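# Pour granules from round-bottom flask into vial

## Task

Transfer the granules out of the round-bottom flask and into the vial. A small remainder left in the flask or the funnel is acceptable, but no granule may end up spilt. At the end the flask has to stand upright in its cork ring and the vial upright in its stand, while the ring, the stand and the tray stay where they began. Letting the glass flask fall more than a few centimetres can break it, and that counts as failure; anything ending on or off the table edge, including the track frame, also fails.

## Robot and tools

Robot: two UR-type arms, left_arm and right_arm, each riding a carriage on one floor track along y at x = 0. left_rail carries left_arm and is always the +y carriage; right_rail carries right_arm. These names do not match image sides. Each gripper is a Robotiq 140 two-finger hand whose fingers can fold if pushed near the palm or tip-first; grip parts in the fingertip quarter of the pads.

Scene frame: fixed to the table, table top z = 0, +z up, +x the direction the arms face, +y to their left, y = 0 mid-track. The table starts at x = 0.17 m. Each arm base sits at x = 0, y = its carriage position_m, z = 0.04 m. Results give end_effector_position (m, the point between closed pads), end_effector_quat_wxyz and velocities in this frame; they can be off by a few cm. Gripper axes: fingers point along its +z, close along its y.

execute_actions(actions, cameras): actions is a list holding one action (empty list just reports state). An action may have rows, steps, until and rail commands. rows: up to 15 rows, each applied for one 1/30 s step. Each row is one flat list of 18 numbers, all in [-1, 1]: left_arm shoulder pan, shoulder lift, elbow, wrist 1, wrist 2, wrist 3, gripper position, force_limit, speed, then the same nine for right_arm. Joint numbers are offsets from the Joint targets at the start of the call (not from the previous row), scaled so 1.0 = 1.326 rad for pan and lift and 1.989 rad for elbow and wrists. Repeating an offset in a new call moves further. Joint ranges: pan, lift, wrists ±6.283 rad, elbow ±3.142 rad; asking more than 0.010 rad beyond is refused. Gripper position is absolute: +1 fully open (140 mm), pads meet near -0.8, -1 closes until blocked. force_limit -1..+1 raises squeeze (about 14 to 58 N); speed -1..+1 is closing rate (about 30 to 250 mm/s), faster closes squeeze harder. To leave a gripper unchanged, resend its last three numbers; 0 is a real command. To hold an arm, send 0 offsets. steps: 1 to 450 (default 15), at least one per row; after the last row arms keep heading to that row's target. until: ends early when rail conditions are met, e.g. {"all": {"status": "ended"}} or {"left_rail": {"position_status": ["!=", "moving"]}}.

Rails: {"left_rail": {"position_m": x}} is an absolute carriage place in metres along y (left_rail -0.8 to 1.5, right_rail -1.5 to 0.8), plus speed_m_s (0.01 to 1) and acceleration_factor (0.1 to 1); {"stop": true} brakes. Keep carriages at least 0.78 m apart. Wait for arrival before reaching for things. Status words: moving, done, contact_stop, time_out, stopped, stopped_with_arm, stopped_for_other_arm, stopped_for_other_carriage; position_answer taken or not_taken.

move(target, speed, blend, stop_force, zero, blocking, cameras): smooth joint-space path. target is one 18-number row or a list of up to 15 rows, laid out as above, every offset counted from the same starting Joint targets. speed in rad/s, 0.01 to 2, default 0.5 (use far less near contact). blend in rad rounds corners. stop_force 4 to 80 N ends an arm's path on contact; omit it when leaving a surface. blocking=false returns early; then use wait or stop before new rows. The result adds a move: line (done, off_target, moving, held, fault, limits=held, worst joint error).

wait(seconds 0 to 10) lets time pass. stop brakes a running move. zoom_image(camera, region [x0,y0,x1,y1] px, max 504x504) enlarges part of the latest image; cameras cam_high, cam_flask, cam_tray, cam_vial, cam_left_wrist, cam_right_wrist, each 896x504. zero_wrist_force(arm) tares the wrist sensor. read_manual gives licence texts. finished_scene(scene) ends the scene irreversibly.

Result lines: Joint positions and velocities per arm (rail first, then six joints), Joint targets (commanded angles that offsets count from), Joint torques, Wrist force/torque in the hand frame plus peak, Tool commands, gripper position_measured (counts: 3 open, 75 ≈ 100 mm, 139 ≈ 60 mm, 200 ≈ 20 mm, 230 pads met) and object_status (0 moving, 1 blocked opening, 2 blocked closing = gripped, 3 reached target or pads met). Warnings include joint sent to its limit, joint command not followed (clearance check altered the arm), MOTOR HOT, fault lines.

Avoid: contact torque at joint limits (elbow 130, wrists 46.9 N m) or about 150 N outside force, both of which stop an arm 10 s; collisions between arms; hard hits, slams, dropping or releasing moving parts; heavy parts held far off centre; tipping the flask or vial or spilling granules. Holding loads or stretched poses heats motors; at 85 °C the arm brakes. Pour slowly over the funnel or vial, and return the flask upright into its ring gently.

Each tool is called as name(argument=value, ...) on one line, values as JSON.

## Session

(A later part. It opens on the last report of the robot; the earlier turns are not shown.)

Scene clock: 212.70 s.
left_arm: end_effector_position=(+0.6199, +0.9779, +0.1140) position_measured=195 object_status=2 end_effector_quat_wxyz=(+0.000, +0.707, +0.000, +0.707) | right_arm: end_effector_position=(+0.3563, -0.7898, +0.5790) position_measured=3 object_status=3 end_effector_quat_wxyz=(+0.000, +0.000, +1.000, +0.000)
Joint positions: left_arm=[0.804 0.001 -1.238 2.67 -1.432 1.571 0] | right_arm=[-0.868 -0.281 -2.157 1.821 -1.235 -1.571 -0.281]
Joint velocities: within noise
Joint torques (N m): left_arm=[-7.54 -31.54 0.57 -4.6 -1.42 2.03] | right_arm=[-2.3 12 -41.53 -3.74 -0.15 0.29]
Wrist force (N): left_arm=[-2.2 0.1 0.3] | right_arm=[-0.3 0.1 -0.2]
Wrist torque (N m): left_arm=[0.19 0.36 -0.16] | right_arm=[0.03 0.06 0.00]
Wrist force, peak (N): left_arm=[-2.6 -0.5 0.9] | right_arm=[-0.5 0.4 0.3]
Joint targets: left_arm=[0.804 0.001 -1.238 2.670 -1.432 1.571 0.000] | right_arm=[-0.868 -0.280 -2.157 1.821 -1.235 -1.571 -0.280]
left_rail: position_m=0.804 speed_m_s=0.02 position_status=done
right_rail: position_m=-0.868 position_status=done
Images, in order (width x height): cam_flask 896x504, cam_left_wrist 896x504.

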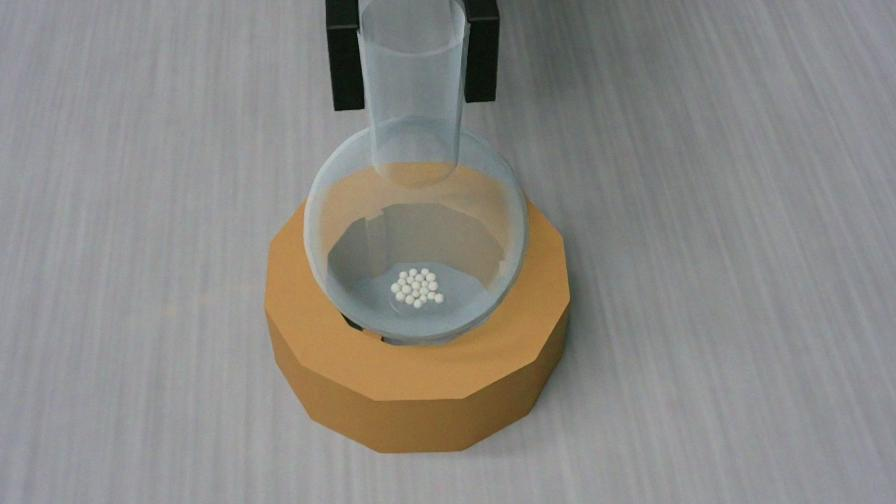

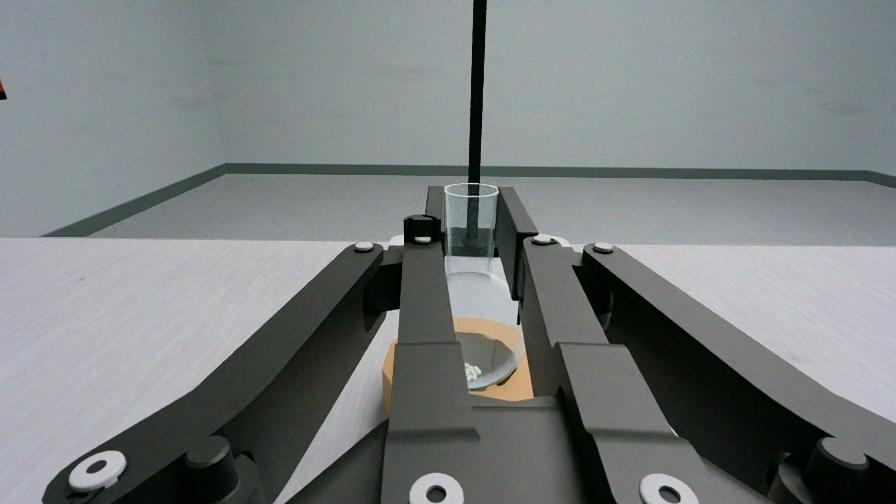

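move(target=[0,-0.2173,-0.0149,0.1598,0,0,-1,0,-1,0,0,0,0,0,0,1,1,1], speed=0.12, cameras=["cam_left_wrist","cam_flask"])

Scene clock: 228.53 s.
left_arm: end_effector_position=(+0.6199, +0.9779, +0.2000) position_measured=195 object_status=2 end_effector_quat_wxyz=(+0.000, +0.707, +0.000, +0.707) | right_arm: end_effector_position=(+0.3563, -0.7898, +0.5790) position_measured=3 object_status=3 end_effector_quat_wxyz=(+0.000, +0.000, +1.000, +0.000)
Joint positions: left_arm=[0.804 0.001 -1.526 2.64 -1.114 1.571 0] | right_arm=[-0.868 -0.281 -2.157 1.821 -1.235 -1.571 -0.28]
Joint velocities: within noise
Joint torques (N m): left_arm=[-6.41 -38.69 -34.28 -1.61 -1.39 1.72] | right_arm=[0.81 10.03 -41.08 -3.49 -0.35 0.69]
Wrist force (N): left_arm=[-2.2 -0.3 0.9] | right_arm=[-0.4 0.0 -0.1]
Wrist torque (N m): left_arm=[0.20 0.25 -0.16] | right_arm=[0.00 0.08 0.00]
Wrist force, peak (N): left_arm=[-3.0 -0.3 0.8] | right_arm=[-0.6 0.4 0.2]
Joint targets: left_arm=[0.804 0.001 -1.526 2.640 -1.114 1.571 0.000] | right_arm=[-0.868 -0.280 -2.157 1.821 -1.235 -1.571 -0.280]
left_rail: position_m=0.804 speed_m_s=0.02 position_status=done
right_rail: position_m=-0.868 position_status=done
move: done
Images, in order (width x height): cam_flask 896x504, cam_left_wrist 896x504.

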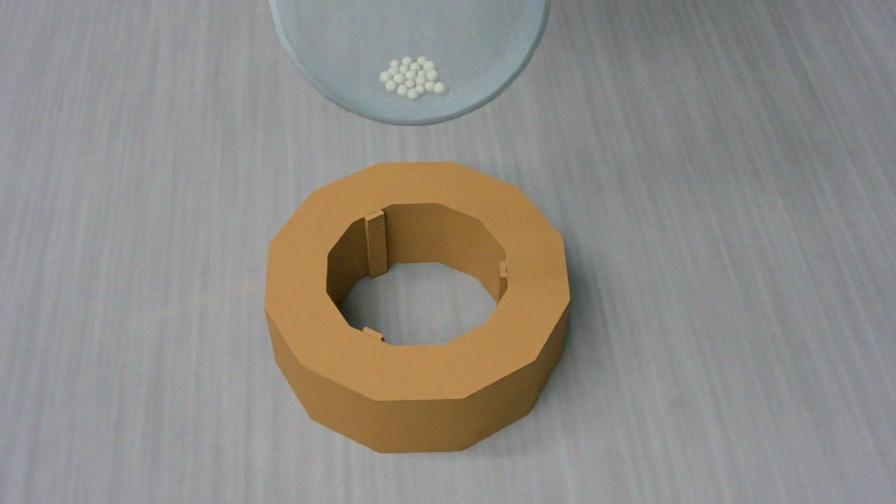

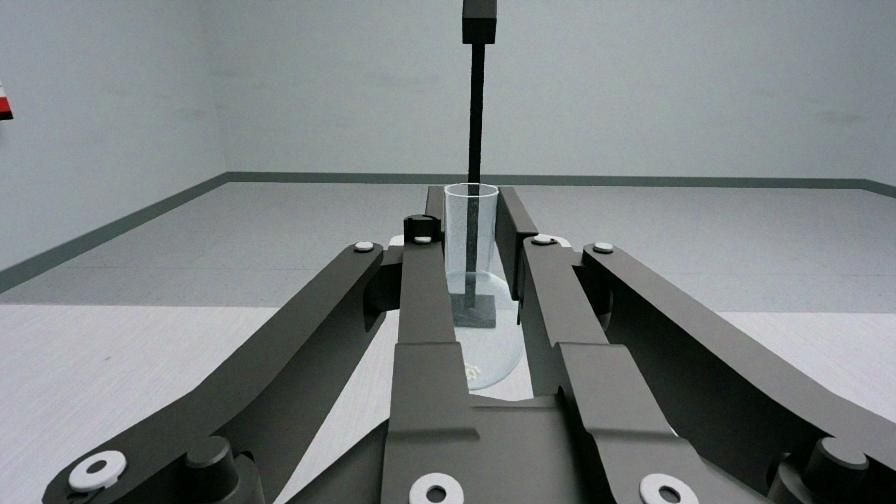

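move(target=[0,-0.3909,0.0501,0.2106,0,0,-1,0,-1,0,0,0,0,0,0,1,1,1], speed=0.25, cameras=[])

execute_actions(actions=[{"left_rail":{"position_m":0.08,"acceleration_factor":0.2,"speed_m_s":0.25},"steps":250,"until":{"left_rail":{"position_status":["!=","moving"]}}}])

Scene clock: 240.20 s.
left_arm: end_effector_position=(+0.4999, +0.9779, +0.2799) position_measured=195 object_status=2 end_effector_quat_wxyz=(+0.000, +0.707, +0.000, +0.707) | right_arm: end_effector_position=(+0.3563, -0.7898, +0.5790) position_measured=3 object_status=3 end_effector_quat_wxyz=(+0.000, +0.000, +1.000, +0.000)
Joint positions: left_arm=[0.804 0.001 -2.044 2.74 -0.695 1.571 0] | right_arm=[-0.868 -0.281 -2.157 1.821 -1.235 -1.571 -0.28]
Joint velocities: within noise
Joint torques (N m): left_arm=[-5.66 -8.46 -23.29 -1.28 -1.43 1.34] | right_arm=[-1.53 9.66 -41.67 -4.19 -0.13 0.55]
Wrist force (N): left_arm=[-2.1 -0.1 1.0] | right_arm=[-0.4 0.2 -0.1]
Wrist torque (N m): left_arm=[0.22 0.24 -0.15] | right_arm=[0.05 0.09 0.00]
Wrist force, peak (N): left_arm=[-2.9 -0.3 1.5] | right_arm=[-0.8 0.2 -0.2]
Joint targets: left_arm=[0.804 0.001 -2.045 2.740 -0.695 1.571 0.000] | right_arm=[-0.868 -0.280 -2.157 1.821 -1.235 -1.571 -0.280]
left_rail: position_m=0.804 speed_m_s=0.02 position_status=done
right_rail: position_m=-0.868 position_status=done
move: done
No camera images: "cameras" was empty.

Scene clock: 245.00 s.
left_arm: end_effector_position=(+0.4998, +0.2543, +0.2799) position_measured=195 object_status=2 end_effector_quat_wxyz=(+0.000, +0.707, +0.000, +0.707) | right_arm: end_effector_position=(+0.3563, -0.7898, +0.5790) position_measured=3 object_status=3 end_effector_quat_wxyz=(+0.000, +0.000, +1.000, +0.000)
Joint positions: left_arm=[0.08 0.001 -2.045 2.74 -0.695 1.571 0] | right_arm=[-0.868 -0.281 -2.157 1.821 -1.235 -1.571 -0.281]
Joint velocities: within noise
Joint torques (N m): left_arm=[-5.48 -8.36 -34 -4.2 -1.45 1.35] | right_arm=[-2.11 12.1 -41.68 -3.65 -0.1 0.7]
Wrist force (N): left_arm=[-1.9 -0.3 0.8] | right_arm=[-0.3 -0.2 0.0]
Wrist torque (N m): left_arm=[0.17 0.21 -0.15] | right_arm=[-0.05 0.07 0.00]
Wrist force, peak (N): left_arm=[-2.5 -0.4 1.4] | right_arm=[-0.6 0.0 0.3]
Joint targets: left_arm=[0.080 0.001 -2.045 2.740 -0.695 1.571 0.000] | right_arm=[-0.868 -0.280 -2.157 1.821 -1.235 -1.571 -0.280]
Tool commands: left_gripper/position=-1.0 left_gripper/force_limit=+0.0 left_gripper/speed=-1.0 right_gripper/position=+1.0 right_gripper/force_limit=+1.0 right_gripper/speed=+1.0
left_rail: position_m=0.080 speed_m_s=0.25 position_status=done
right_rail: position_m=-0.868 position_status=done

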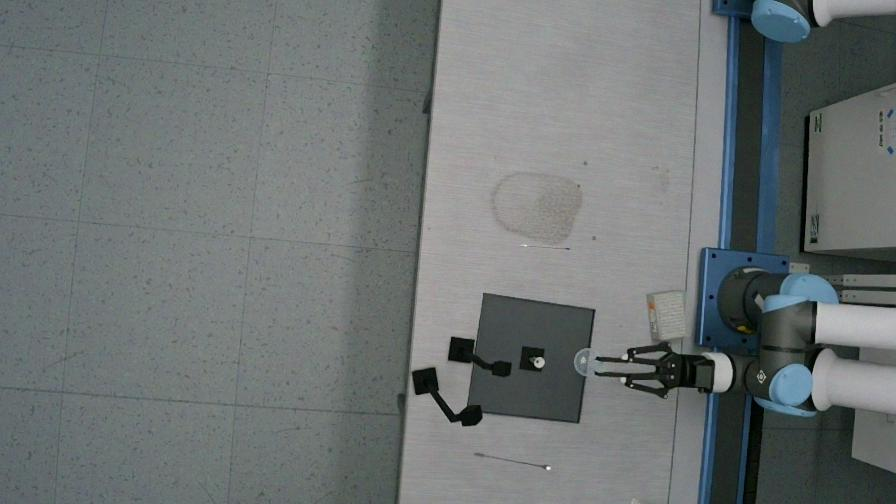

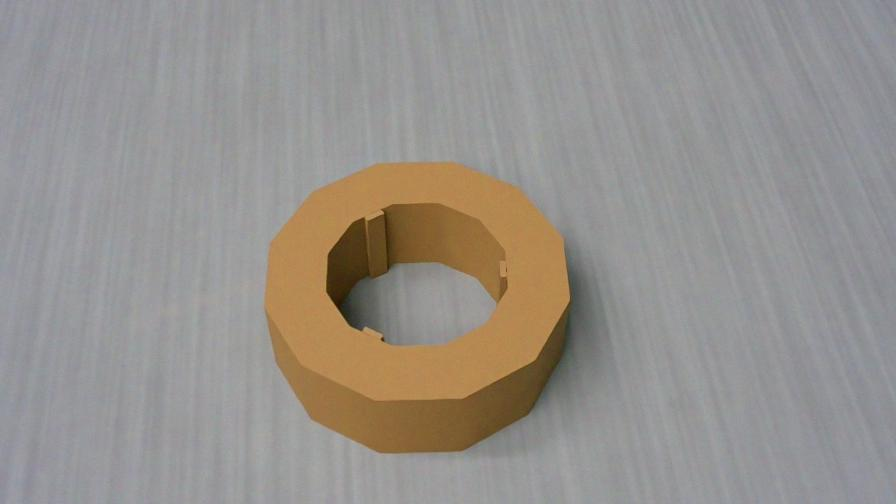

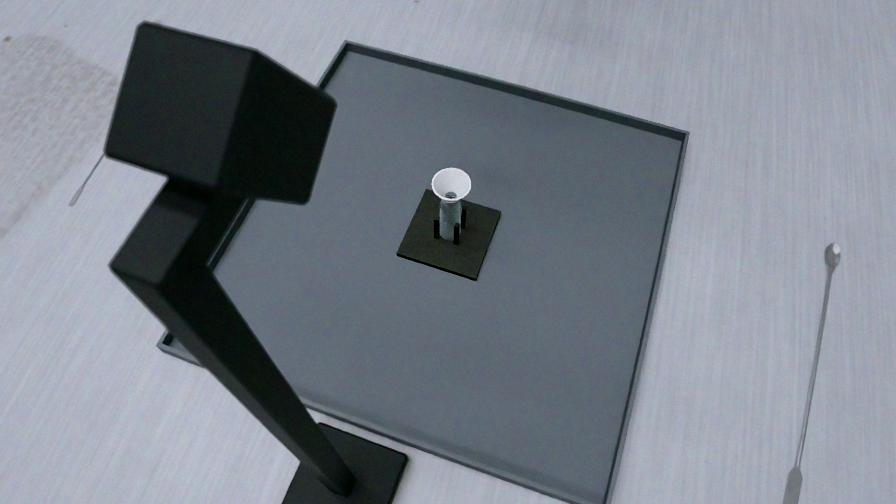

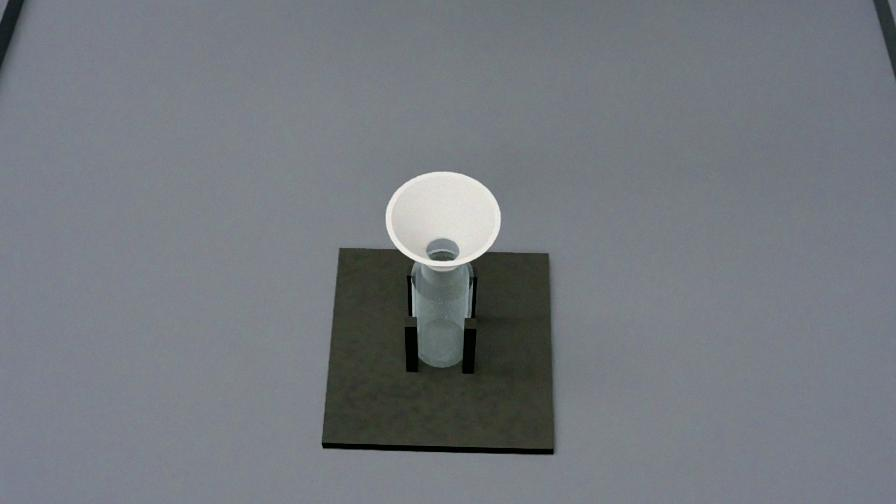

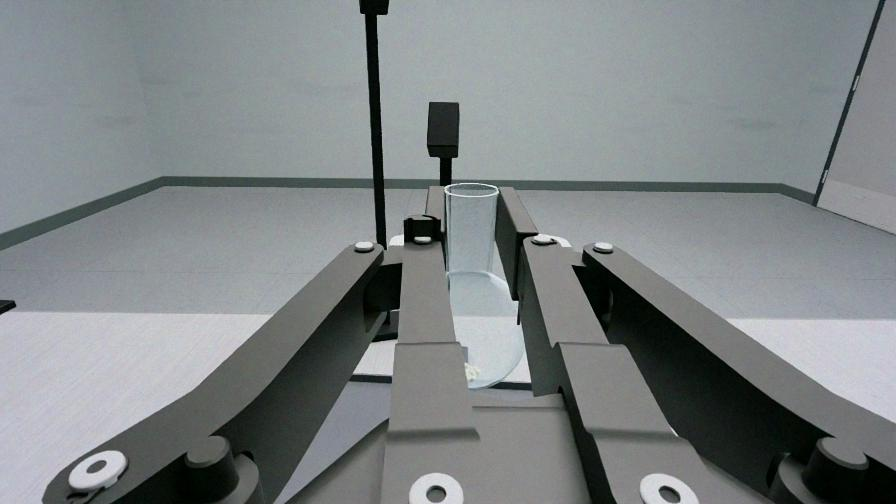

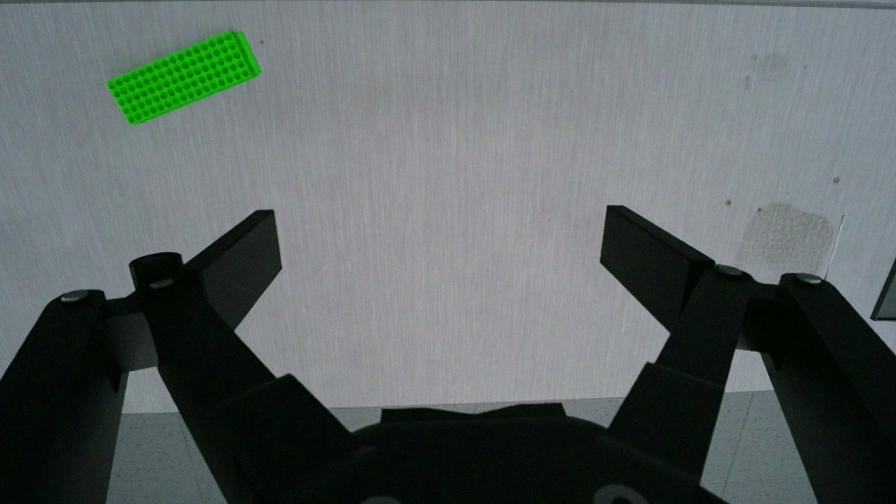

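execute_actions(actions=[{"left_rail":{"position_m":0.2},"steps":250,"until":{"left_rail":{"position_status":["!=","moving"]}}}], cameras=[])

move(target=[0,0.2426,0.0776,-0.2393,0,0,-1,0,-1,0,0,0,0,0,0,1,1,1], speed=0.25, cameras=["cam_high","cam_left_wrist"])

Scene clock: 258.80 s.
left_arm: end_effector_position=(+0.4998, +0.3742, +0.2799) position_measured=195 object_status=2 end_effector_quat_wxyz=(+0.000, +0.707, +0.000, +0.707) | right_arm: end_effector_position=(+0.3563, -0.7898, +0.5790) position_measured=3 object_status=3 end_effector_quat_wxyz=(+0.000, +0.000, +1.000, +0.000)
Joint positions: left_arm=[0.2 0.001 -2.045 2.74 -0.695 1.571 0] | right_arm=[-0.868 -0.281 -2.157 1.821 -1.235 -1.571 -0.28]
Joint velocities: within noise
Joint torques (N m): left_arm=[-6.72 -5.68 -42.79 -4.97 -1.54 1.02] | right_arm=[-0.37 13.99 -43.07 -3.53 0.31 0.44]
Wrist force (N): left_arm=[-1.8 -0.1 0.9] | right_arm=[-0.2 0.0 0.0]
Wrist torque (N m): left_arm=[0.21 0.19 -0.15] | right_arm=[0.00 0.04 0.00]
Wrist force, peak (N): left_arm=[-2.7 -0.2 1.3] | right_arm=[-0.5 0.6 0.3]
Joint targets: left_arm=[0.200 0.001 -2.045 2.740 -0.695 1.571 0.000] | right_arm=[-0.868 -0.280 -2.157 1.821 -1.235 -1.571 -0.280]
Tool commands: left_gripper/position=-1.0 left_gripper/force_limit=+0.0 left_gripper/speed=-1.0 right_gripper/position=+1.0 right_gripper/force_limit=+1.0 right_gripper/speed=+1.0
left_rail: position_m=0.200 speed_m_s=0.25 position_status=done
right_rail: position_m=-0.868 position_status=done
No camera images: "cameras" was empty.

Scene clock: 261.10 s.
left_arm: end_effector_position=(+0.4790, +0.3743, +0.1939) position_measured=195 object_status=2 end_effector_quat_wxyz=(+0.000, +0.707, +0.000, +0.707) | right_arm: end_effector_position=(+0.3563, -0.7898, +0.5790) position_measured=3 object_status=3 end_effector_quat_wxyz=(+0.000, +0.000, +1.000, +0.000)
Joint positions: left_arm=[0.2 0.001 -1.779 2.867 -1.087 1.571 0] | right_arm=[-0.868 -0.281 -2.157 1.821 -1.235 -1.571 -0.281]
Joint velocities: within noise
Joint torques (N m): left_arm=[-5.19 -21.03 -35.28 -1.88 -1.18 1.12] | right_arm=[-3.36 13.5 -41.52 -3.53 -0.04 0.26]
Wrist force (N): left_arm=[-2.4 -0.3 0.6] | right_arm=[-0.3 0.0 0.0]
Wrist torque (N m): left_arm=[0.19 0.26 -0.09] | right_arm=[0.00 0.06 0.00]
Wrist force, peak (N): left_arm=[-5.1 -0.6 -1.0] | right_arm=[-0.2 0.9 -0.3]
Joint targets: left_arm=[0.200 0.001 -1.780 2.867 -1.087 1.571 0.000] | right_arm=[-0.868 -0.280 -2.157 1.821 -1.235 -1.571 -0.280]
left_rail: position_m=0.200 speed_m_s=0.25 position_status=done
right_rail: position_m=-0.868 position_status=done
move: held (left_arm; a check stopped the path); limits=held; left_arm: the wrist 1 is farthest, 0.084 rad from its target
joint command not followed: on one or more control steps a check withheld the commanded joint targets of the left arm, and it was not sent them on those steps.
cause: the commanded joint targets, or the way to them, would bring two parts of the arm too close to each other (joints 4 (elbow) to 6 (wrist 2) lie between them).
Images, in order (width x height): cam_high 896x504, cam_left_wrist 896x504.

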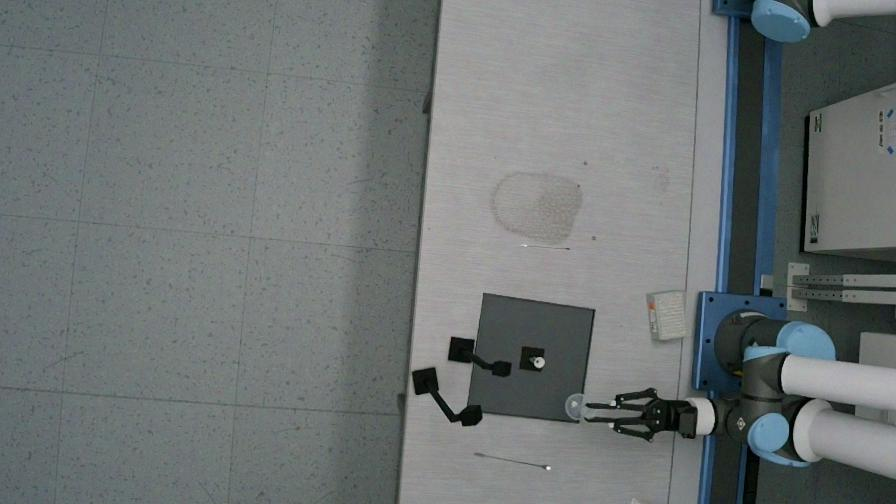

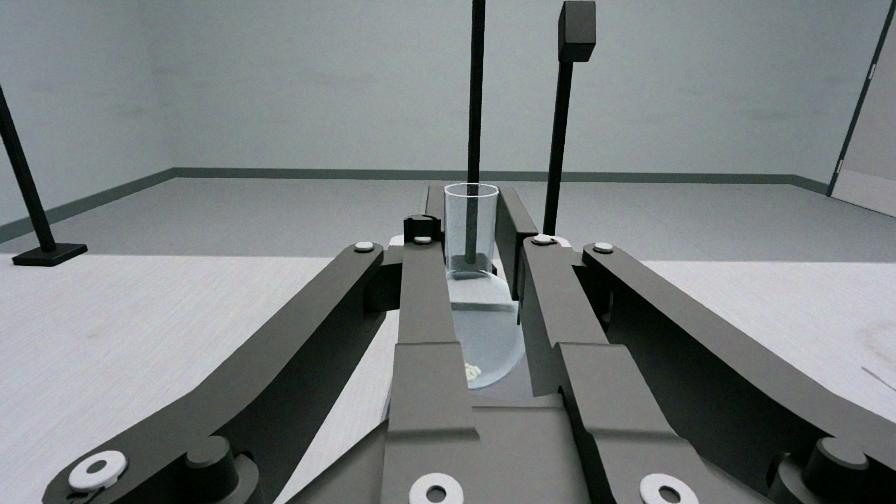

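execute_actions(actions=[{"left_rail":{"position_m":0.34},"steps":250,"until":{"left_rail":{"position_status":["!=","moving"]}}}], cameras=["cam_high","cam_left_wrist"])

Scene clock: 269.47 s.
left_arm: end_effector_position=(+0.4791, +0.5142, +0.1940) position_measured=195 object_status=2 end_effector_quat_wxyz=(+0.000, +0.707, +0.000, +0.707) | right_arm: end_effector_position=(+0.3563, -0.7898, +0.5790) position_measured=3 object_status=3 end_effector_quat_wxyz=(+0.000, +0.000, +1.000, +0.000)
Joint positions: left_arm=[0.34 0.001 -1.78 2.867 -1.087 1.571 0] | right_arm=[-0.868 -0.281 -2.157 1.821 -1.235 -1.571 -0.281]
Joint velocities: within noise
Joint torques (N m): left_arm=[-5.89 -17.54 -25.44 -2.93 -1.52 1.11] | right_arm=[-2.87 12 -42.16 -3.23 -0.12 0.42]
Wrist force (N): left_arm=[-1.8 -0.6 1.1] | right_arm=[-0.5 0.1 0.0]
Wrist torque (N m): left_arm=[0.12 0.13 -0.09] | right_arm=[0.04 0.11 0.00]
Wrist force, peak (N): left_arm=[-2.7 -0.4 1.0] | right_arm=[-0.6 0.2 0.4]
Joint targets: left_arm=[0.340 0.001 -1.780 2.867 -1.087 1.571 0.000] | right_arm=[-0.868 -0.280 -2.157 1.821 -1.235 -1.571 -0.280]
Tool commands: left_gripper/position=-1.0 left_gripper/force_limit=+0.0 left_gripper/speed=-1.0 right_gripper/position=+1.0 right_gripper/force_limit=+1.0 right_gripper/speed=+1.0
left_rail: position_m=0.340 speed_m_s=0.25 position_status=done
right_rail: position_m=-0.868 position_status=done
Images, in order (width x height): cam_high 896x504, cam_left_wrist 896x504.

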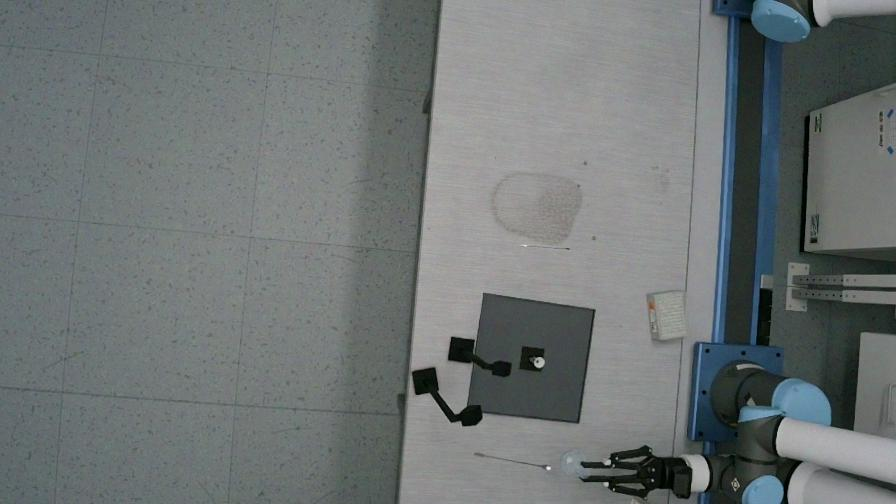

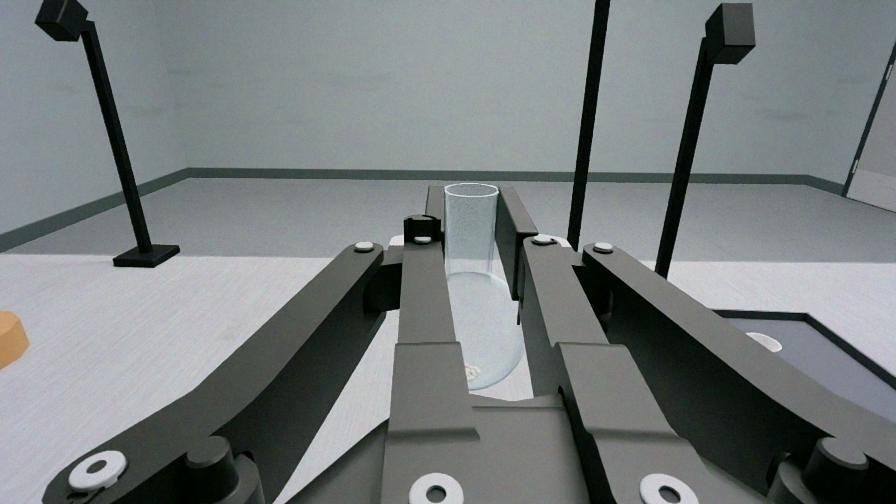

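execute_actions(actions=[{"left_rail":{"position_m":0.38},"steps":250,"until":{"left_rail":{"position_status":["!=","moving"]}}}], cameras=["cam_high","cam_left_wrist"])

zoom_image(camera="cam_left_wrist", region=[644, 252, 896, 394])

Scene clock: 280.43 s.
left_arm: end_effector_position=(+0.4791, +0.5542, +0.1940) position_measured=195 object_status=2 end_effector_quat_wxyz=(+0.000, +0.707, +0.000, +0.707) | right_arm: end_effector_position=(+0.3563, -0.7898, +0.5790) position_measured=3 object_status=3 end_effector_quat_wxyz=(+0.000, +0.000, +1.000, +0.000)
Joint positions: left_arm=[0.38 0.001 -1.78 2.867 -1.087 1.571 0] | right_arm=[-0.868 -0.28 -2.157 1.821 -1.235 -1.571 -0.28]
Joint velocities: within noise
Joint torques (N m): left_arm=[-5.79 -16.32 -16.82 -4.28 -1.5 1.14] | right_arm=[-0.38 12.68 -42.46 -3.83 -0.13 0.91]
Wrist force (N): left_arm=[-2.0 -0.7 0.4] | right_arm=[-0.3 0.3 0.1]
Wrist torque (N m): left_arm=[0.10 0.18 -0.09] | right_arm=[0.06 0.07 0.00]
Wrist force, peak (N): left_arm=[-2.3 -0.8 1.2] | right_arm=[-0.3 0.2 0.5]
Joint targets: left_arm=[0.380 0.001 -1.780 2.867 -1.087 1.571 0.000] | right_arm=[-0.868 -0.280 -2.157 1.821 -1.235 -1.571 -0.280]
Tool commands: left_gripper/position=-1.0 left_gripper/force_limit=+0.0 left_gripper/speed=-1.0 right_gripper/position=+1.0 right_gripper/force_limit=+1.0 right_gripper/speed=+1.0
left_rail: position_m=0.380 speed_m_s=0.25 position_status=done
right_rail: position_m=-0.868 position_status=done
Images, in order (width x height): cam_high 896x504, cam_left_wrist 896x504.

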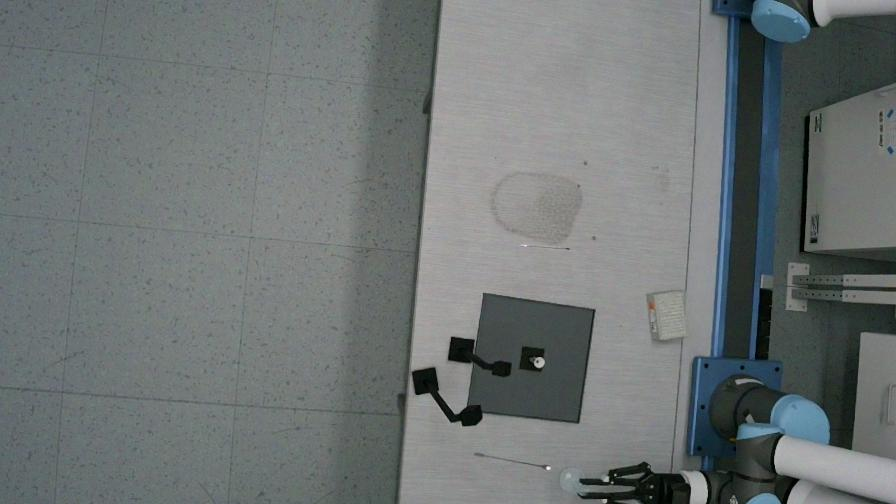

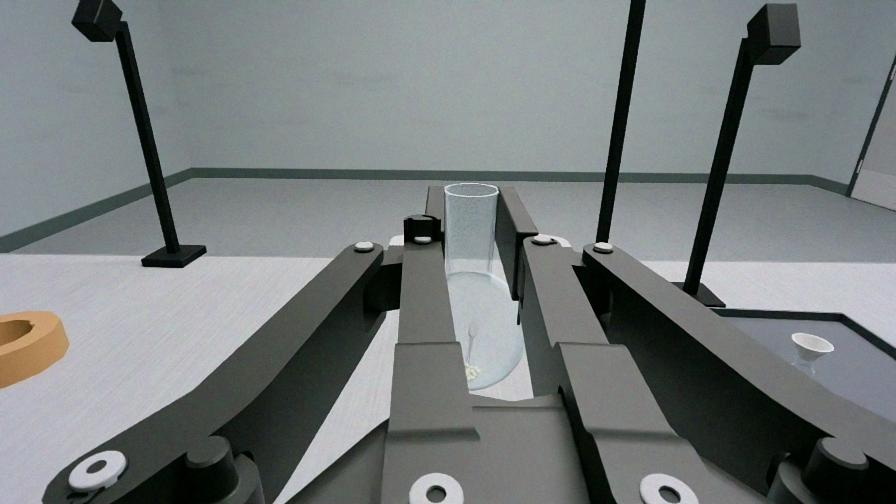

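Scaled by 2.000 from the camera's 896x504 image, which has a finer 1280x720 frame.

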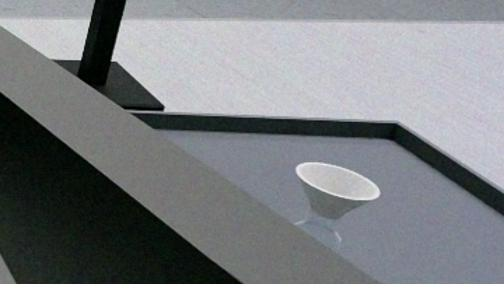

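execute_actions(actions=[{"left_rail":{"position_m":0.102},"steps":250,"until":{"left_rail":{"position_status":["!=","moving"]}}}], cameras=[])

move(target=[0,-0.1513,-0.1202,0.3263,0,0,-1,0,-1,0,0,0,0,0,0,1,1,1], speed=0.3, cameras=["cam_tray","cam_vial","cam_high"])

move(target=[0,0,0,0,0,0.5,-1,0,-1,0,0,0,0,0,0,1,1,1], speed=0.3, cameras=["cam_tray","cam_vial","cam_left_wrist"])

Scene clock: 344.67 s.
left_arm: end_effector_position=(+0.4791, +0.2763, +0.1940) position_measured=195 object_status=2 end_effector_quat_wxyz=(+0.000, +0.707, +0.000, +0.707) | right_arm: end_effector_position=(+0.3563, -0.7898, +0.5790) position_measured=3 object_status=3 end_effector_quat_wxyz=(+0.000, +0.000, +1.000, +0.000)
Joint positions: left_arm=[0.102 0.001 -1.78 2.867 -1.087 1.571 0] | right_arm=[-0.868 -0.281 -2.157 1.821 -1.235 -1.571 -0.281]
Joint velocities: within noise
Joint torques (N m): left_arm=[-5.06 -15.44 -13.96 -4.77 -1.57 0.98] | right_arm=[0.68 10.75 -41.89 -3.51 0.14 0.59]
Wrist force (N): left_arm=[-1.8 -0.6 0.6] | right_arm=[-0.3 -0.2 0.1]
Wrist torque (N m): left_arm=[0.13 0.14 -0.09] | right_arm=[-0.03 0.07 0.00]
Wrist force, peak (N): left_arm=[-2.6 -0.3 1.1] | right_arm=[-0.4 0.3 -0.5]
Joint targets: left_arm=[0.102 0.001 -1.780 2.867 -1.087 1.571 0.000] | right_arm=[-0.868 -0.280 -2.157 1.821 -1.235 -1.571 -0.280]
Tool commands: left_gripper/position=-1.0 left_gripper/force_limit=+0.0 left_gripper/speed=-1.0 right_gripper/position=+1.0 right_gripper/force_limit=+1.0 right_gripper/speed=+1.0
left_rail: position_m=0.102 speed_m_s=0.25 position_status=done
right_rail: position_m=-0.868 position_status=done
No camera images: "cameras" was empty.

Scene clock: 347.50 s.
left_arm: end_effector_position=(+0.5200, +0.2763, +0.2497) position_measured=195 object_status=2 end_effector_quat_wxyz=(+0.000, +0.777, +0.000, +0.629) | right_arm: end_effector_position=(+0.3563, -0.7898, +0.5790) position_measured=3 object_status=3 end_effector_quat_wxyz=(+0.000, +0.000, +1.000, +0.000)
Joint positions: left_arm=[0.102 0.001 -1.98 2.628 -0.438 1.571 0] | right_arm=[-0.868 -0.281 -2.157 1.821 -1.235 -1.571 -0.281]
Joint velocities: within noise
Joint torques (N m): left_arm=[-5.89 -11.47 -51.39 -0.55 -1.41 1.45] | right_arm=[1.19 12.27 -42.11 -3.87 -0.52 0.52]
Wrist force (N): left_arm=[-2.4 -0.2 1.1] | right_arm=[-0.1 0.1 0.0]
Wrist torque (N m): left_arm=[0.18 0.34 -0.12] | right_arm=[0.02 0.02 0.00]
Wrist force, peak (N): left_arm=[-2.8 -0.6 1.1] | right_arm=[-0.6 0.5 0.2]
Joint targets: left_arm=[0.102 0.001 -1.980 2.628 -0.438 1.571 0.000] | right_arm=[-0.868 -0.280 -2.157 1.821 -1.235 -1.571 -0.280]
left_rail: position_m=0.102 speed_m_s=0.25 position_status=done
right_rail: position_m=-0.868 position_status=done
move: done
Images, in order (width x height): cam_high 896x504, cam_tray 896x504, cam_vial 896x504.

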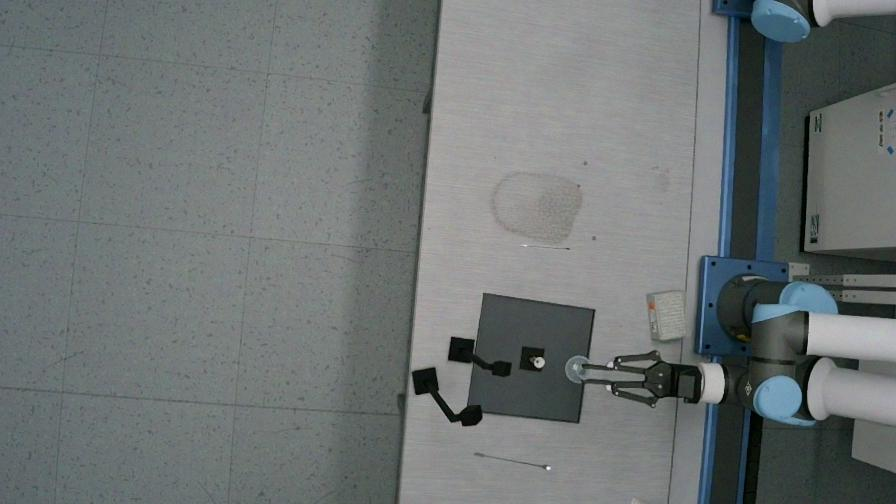

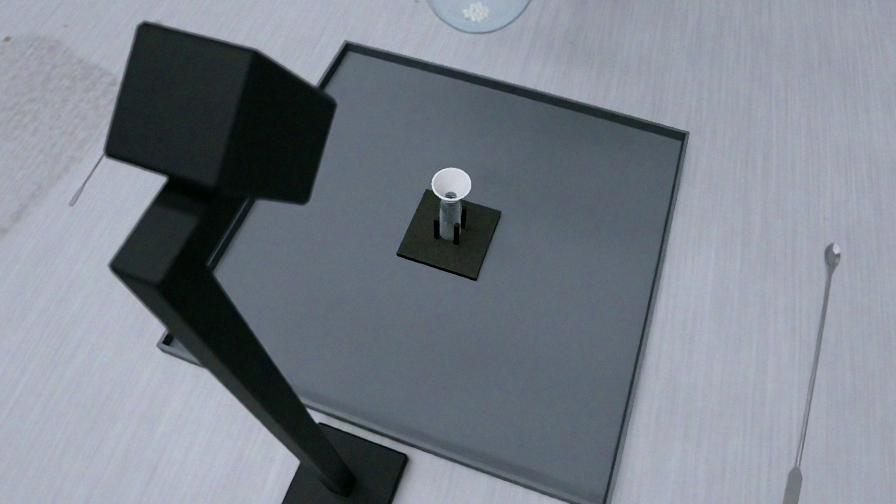

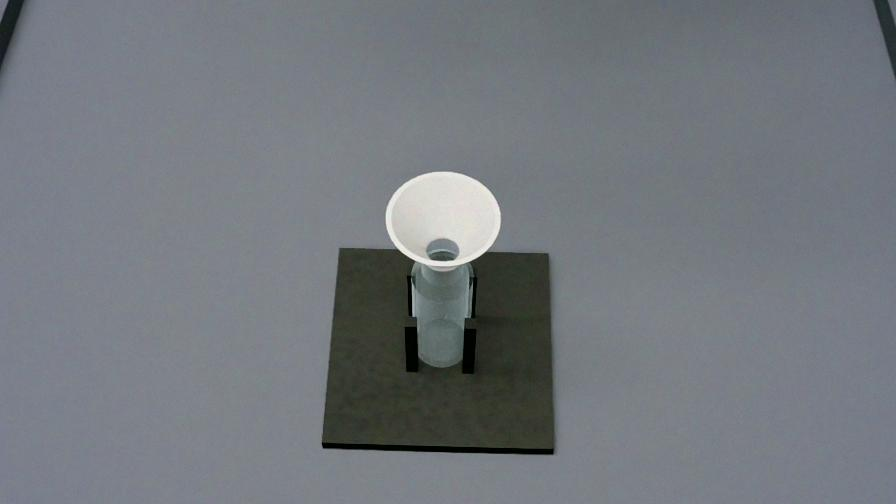

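Scene clock: 351.50 s.
left_arm: end_effector_position=(+0.5200, +0.2763, +0.2498) position_measured=195 object_status=2 end_effector_quat_wxyz=(-0.300, +0.683, -0.370, +0.553) | right_arm: end_effector_position=(+0.3563, -0.7898, +0.5790) position_measured=3 object_status=3 end_effector_quat_wxyz=(+0.000, +0.000, +1.000, +0.000)
Joint positions: left_arm=[0.102 0.001 -1.98 2.628 -0.438 1.571 0.994] | right_arm=[-0.868 -0.28 -2.157 1.821 -1.235 -1.571 -0.28]
Joint velocities: within noise
Joint torques (N m): left_arm=[-4.37 -13.89 -42.15 -2.27 -1.46 2.86] | right_arm=[0.18 12.53 -41.96 -4.27 -0.33 1.05]
Wrist force (N): left_arm=[-1.9 -0.2 0.4] | right_arm=[-0.1 0.1 -0.1]
Wrist torque (N m): left_arm=[0.00 0.15 -0.16] | right_arm=[0.02 0.01 0.00]
Wrist force, peak (N): left_arm=[-2.5 -0.5 1.4] | right_arm=[-0.7 0.2 0.1]
Joint targets: left_arm=[0.102 0.001 -1.980 2.628 -0.438 1.571 0.994] | right_arm=[-0.868 -0.280 -2.157 1.821 -1.235 -1.571 -0.280]
left_rail: position_m=0.102 speed_m_s=0.25 position_status=done
right_rail: position_m=-0.868 position_status=done
move: done
Images, in order (width x height): cam_tray 896x504, cam_vial 896x504, cam_left_wrist 896x504.

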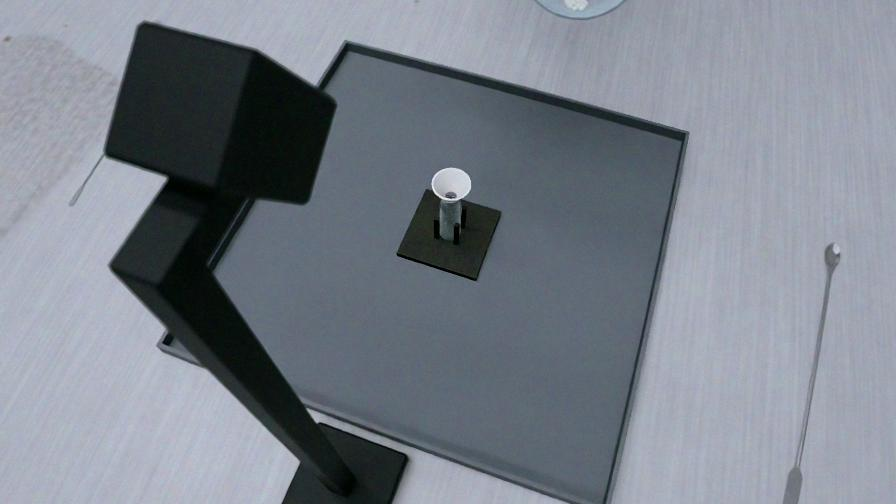

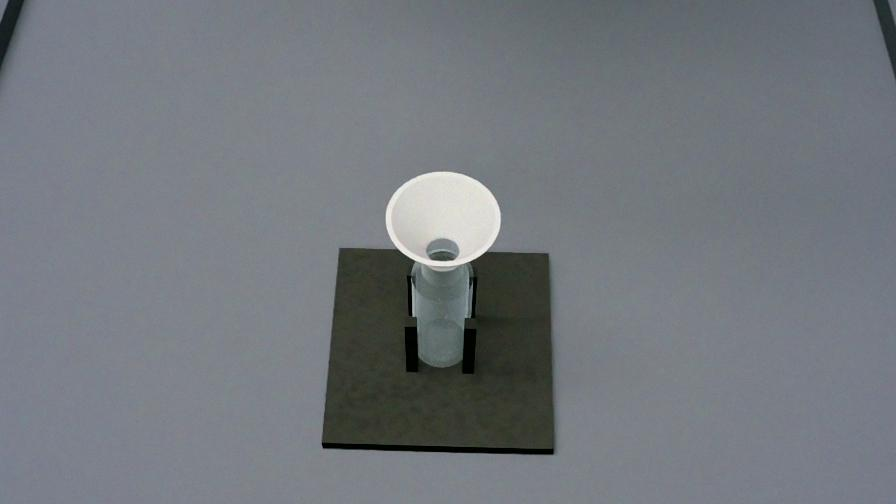

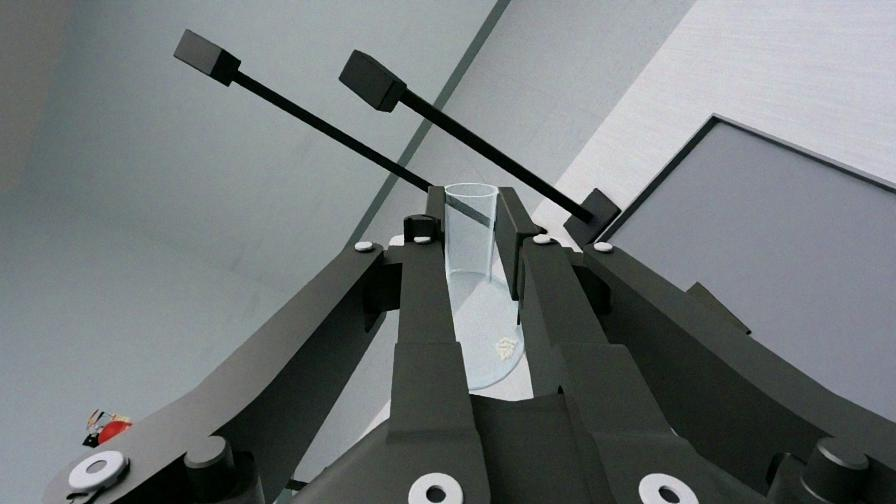

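move(target=[0,0.2842,0.0114,-0.2012,0,0.4656,-1,0,-1,0,0,0,0,0,0,1,1,1], speed=0.3, cameras=["cam_high","cam_tray","cam_vial","cam_left_wrist"])

Scene clock: 366.53 s.
left_arm: end_effector_position=(+0.5740, +0.2763, +0.1502) position_measured=195 object_status=2 end_effector_quat_wxyz=(+0.516, -0.446, +0.636, -0.361) | right_arm: end_effector_position=(+0.3563, -0.7898, +0.5790) position_measured=3 object_status=3 end_effector_quat_wxyz=(+0.000, +0.000, +1.000, +0.000)
Joint positions: left_arm=[0.102 0.001 -1.604 2.651 -0.838 1.571 1.92] | right_arm=[-0.868 -0.28 -2.157 1.821 -1.235 -1.571 -0.281]
Joint velocities: within noise
Joint torques (N m): left_arm=[-4.64 -8.16 -12.42 -4.18 -1.64 4.73] | right_arm=[-1.19 10.3 -41.88 -4.12 -0.21 1.27]
Wrist force (N): left_arm=[-0.9 0.0 -0.2] | right_arm=[-0.5 -0.1 0.2]
Wrist torque (N m): left_arm=[-0.05 -0.05 -0.20] | right_arm=[-0.03 0.12 0.01]
Wrist force, peak (N): left_arm=[-2.5 0.2 0.9] | right_arm=[-0.5 0.6 0.1]
Joint targets: left_arm=[0.102 0.001 -1.603 2.651 -0.838 1.571 1.920] | right_arm=[-0.868 -0.280 -2.157 1.821 -1.235 -1.571 -0.280]
left_rail: position_m=0.102 speed_m_s=0.25 position_status=done
right_rail: position_m=-0.868 position_status=done
move: done
Images, in order (width x height): cam_high 896x504, cam_tray 896x504, cam_vial 896x504, cam_left_wrist 896x504.

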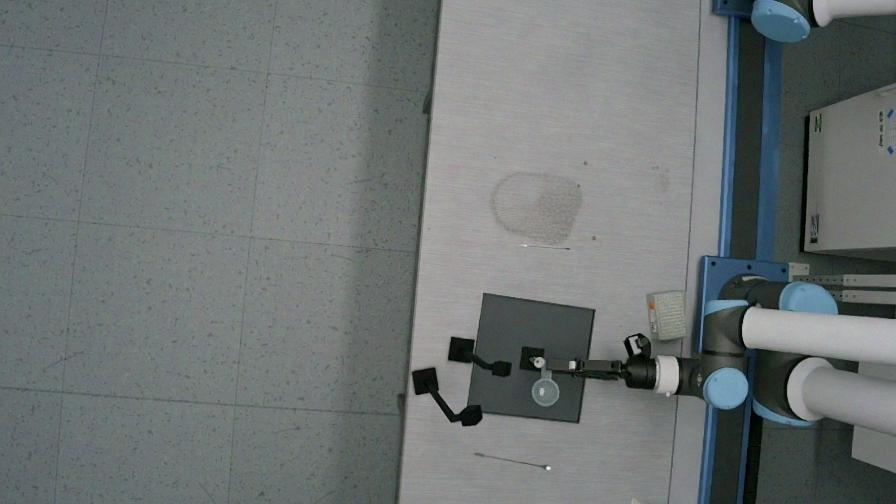

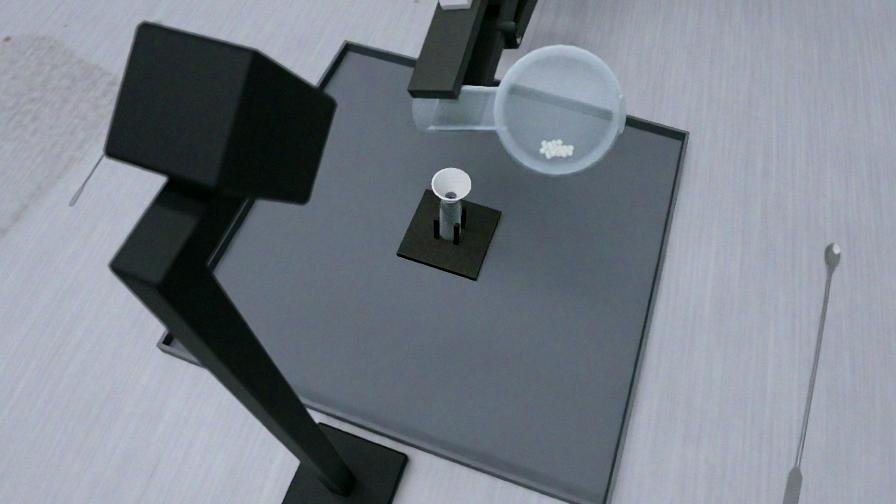

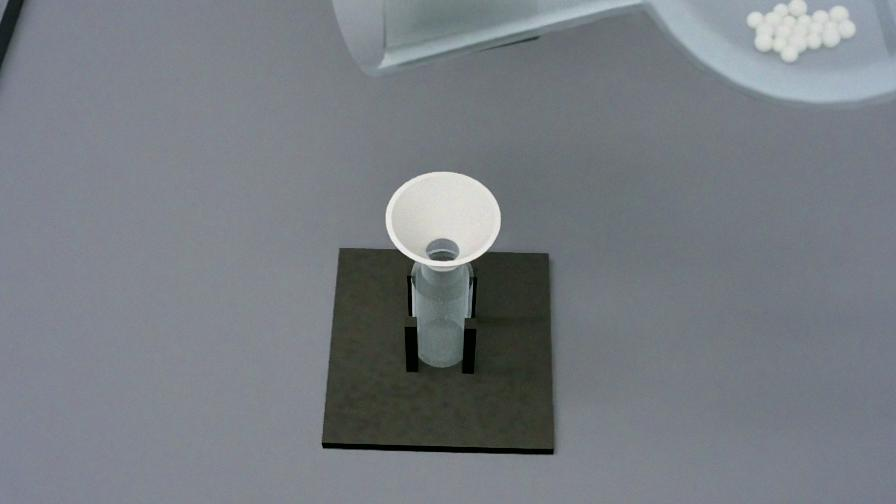

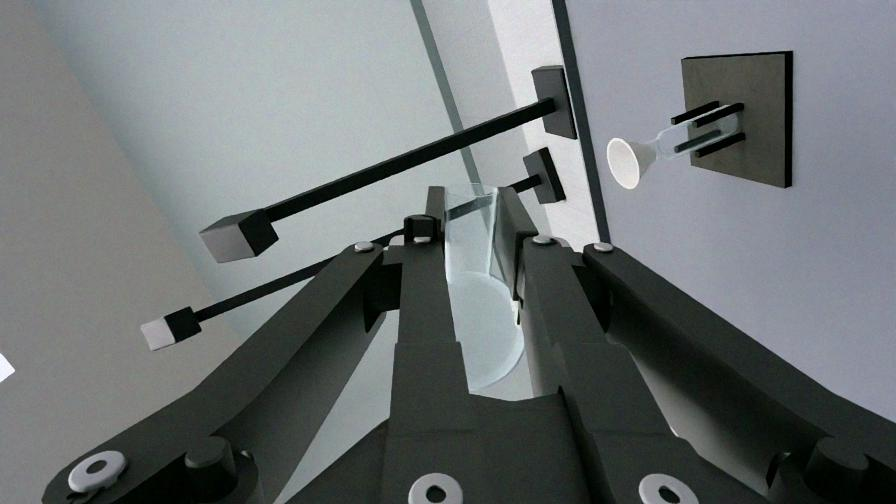

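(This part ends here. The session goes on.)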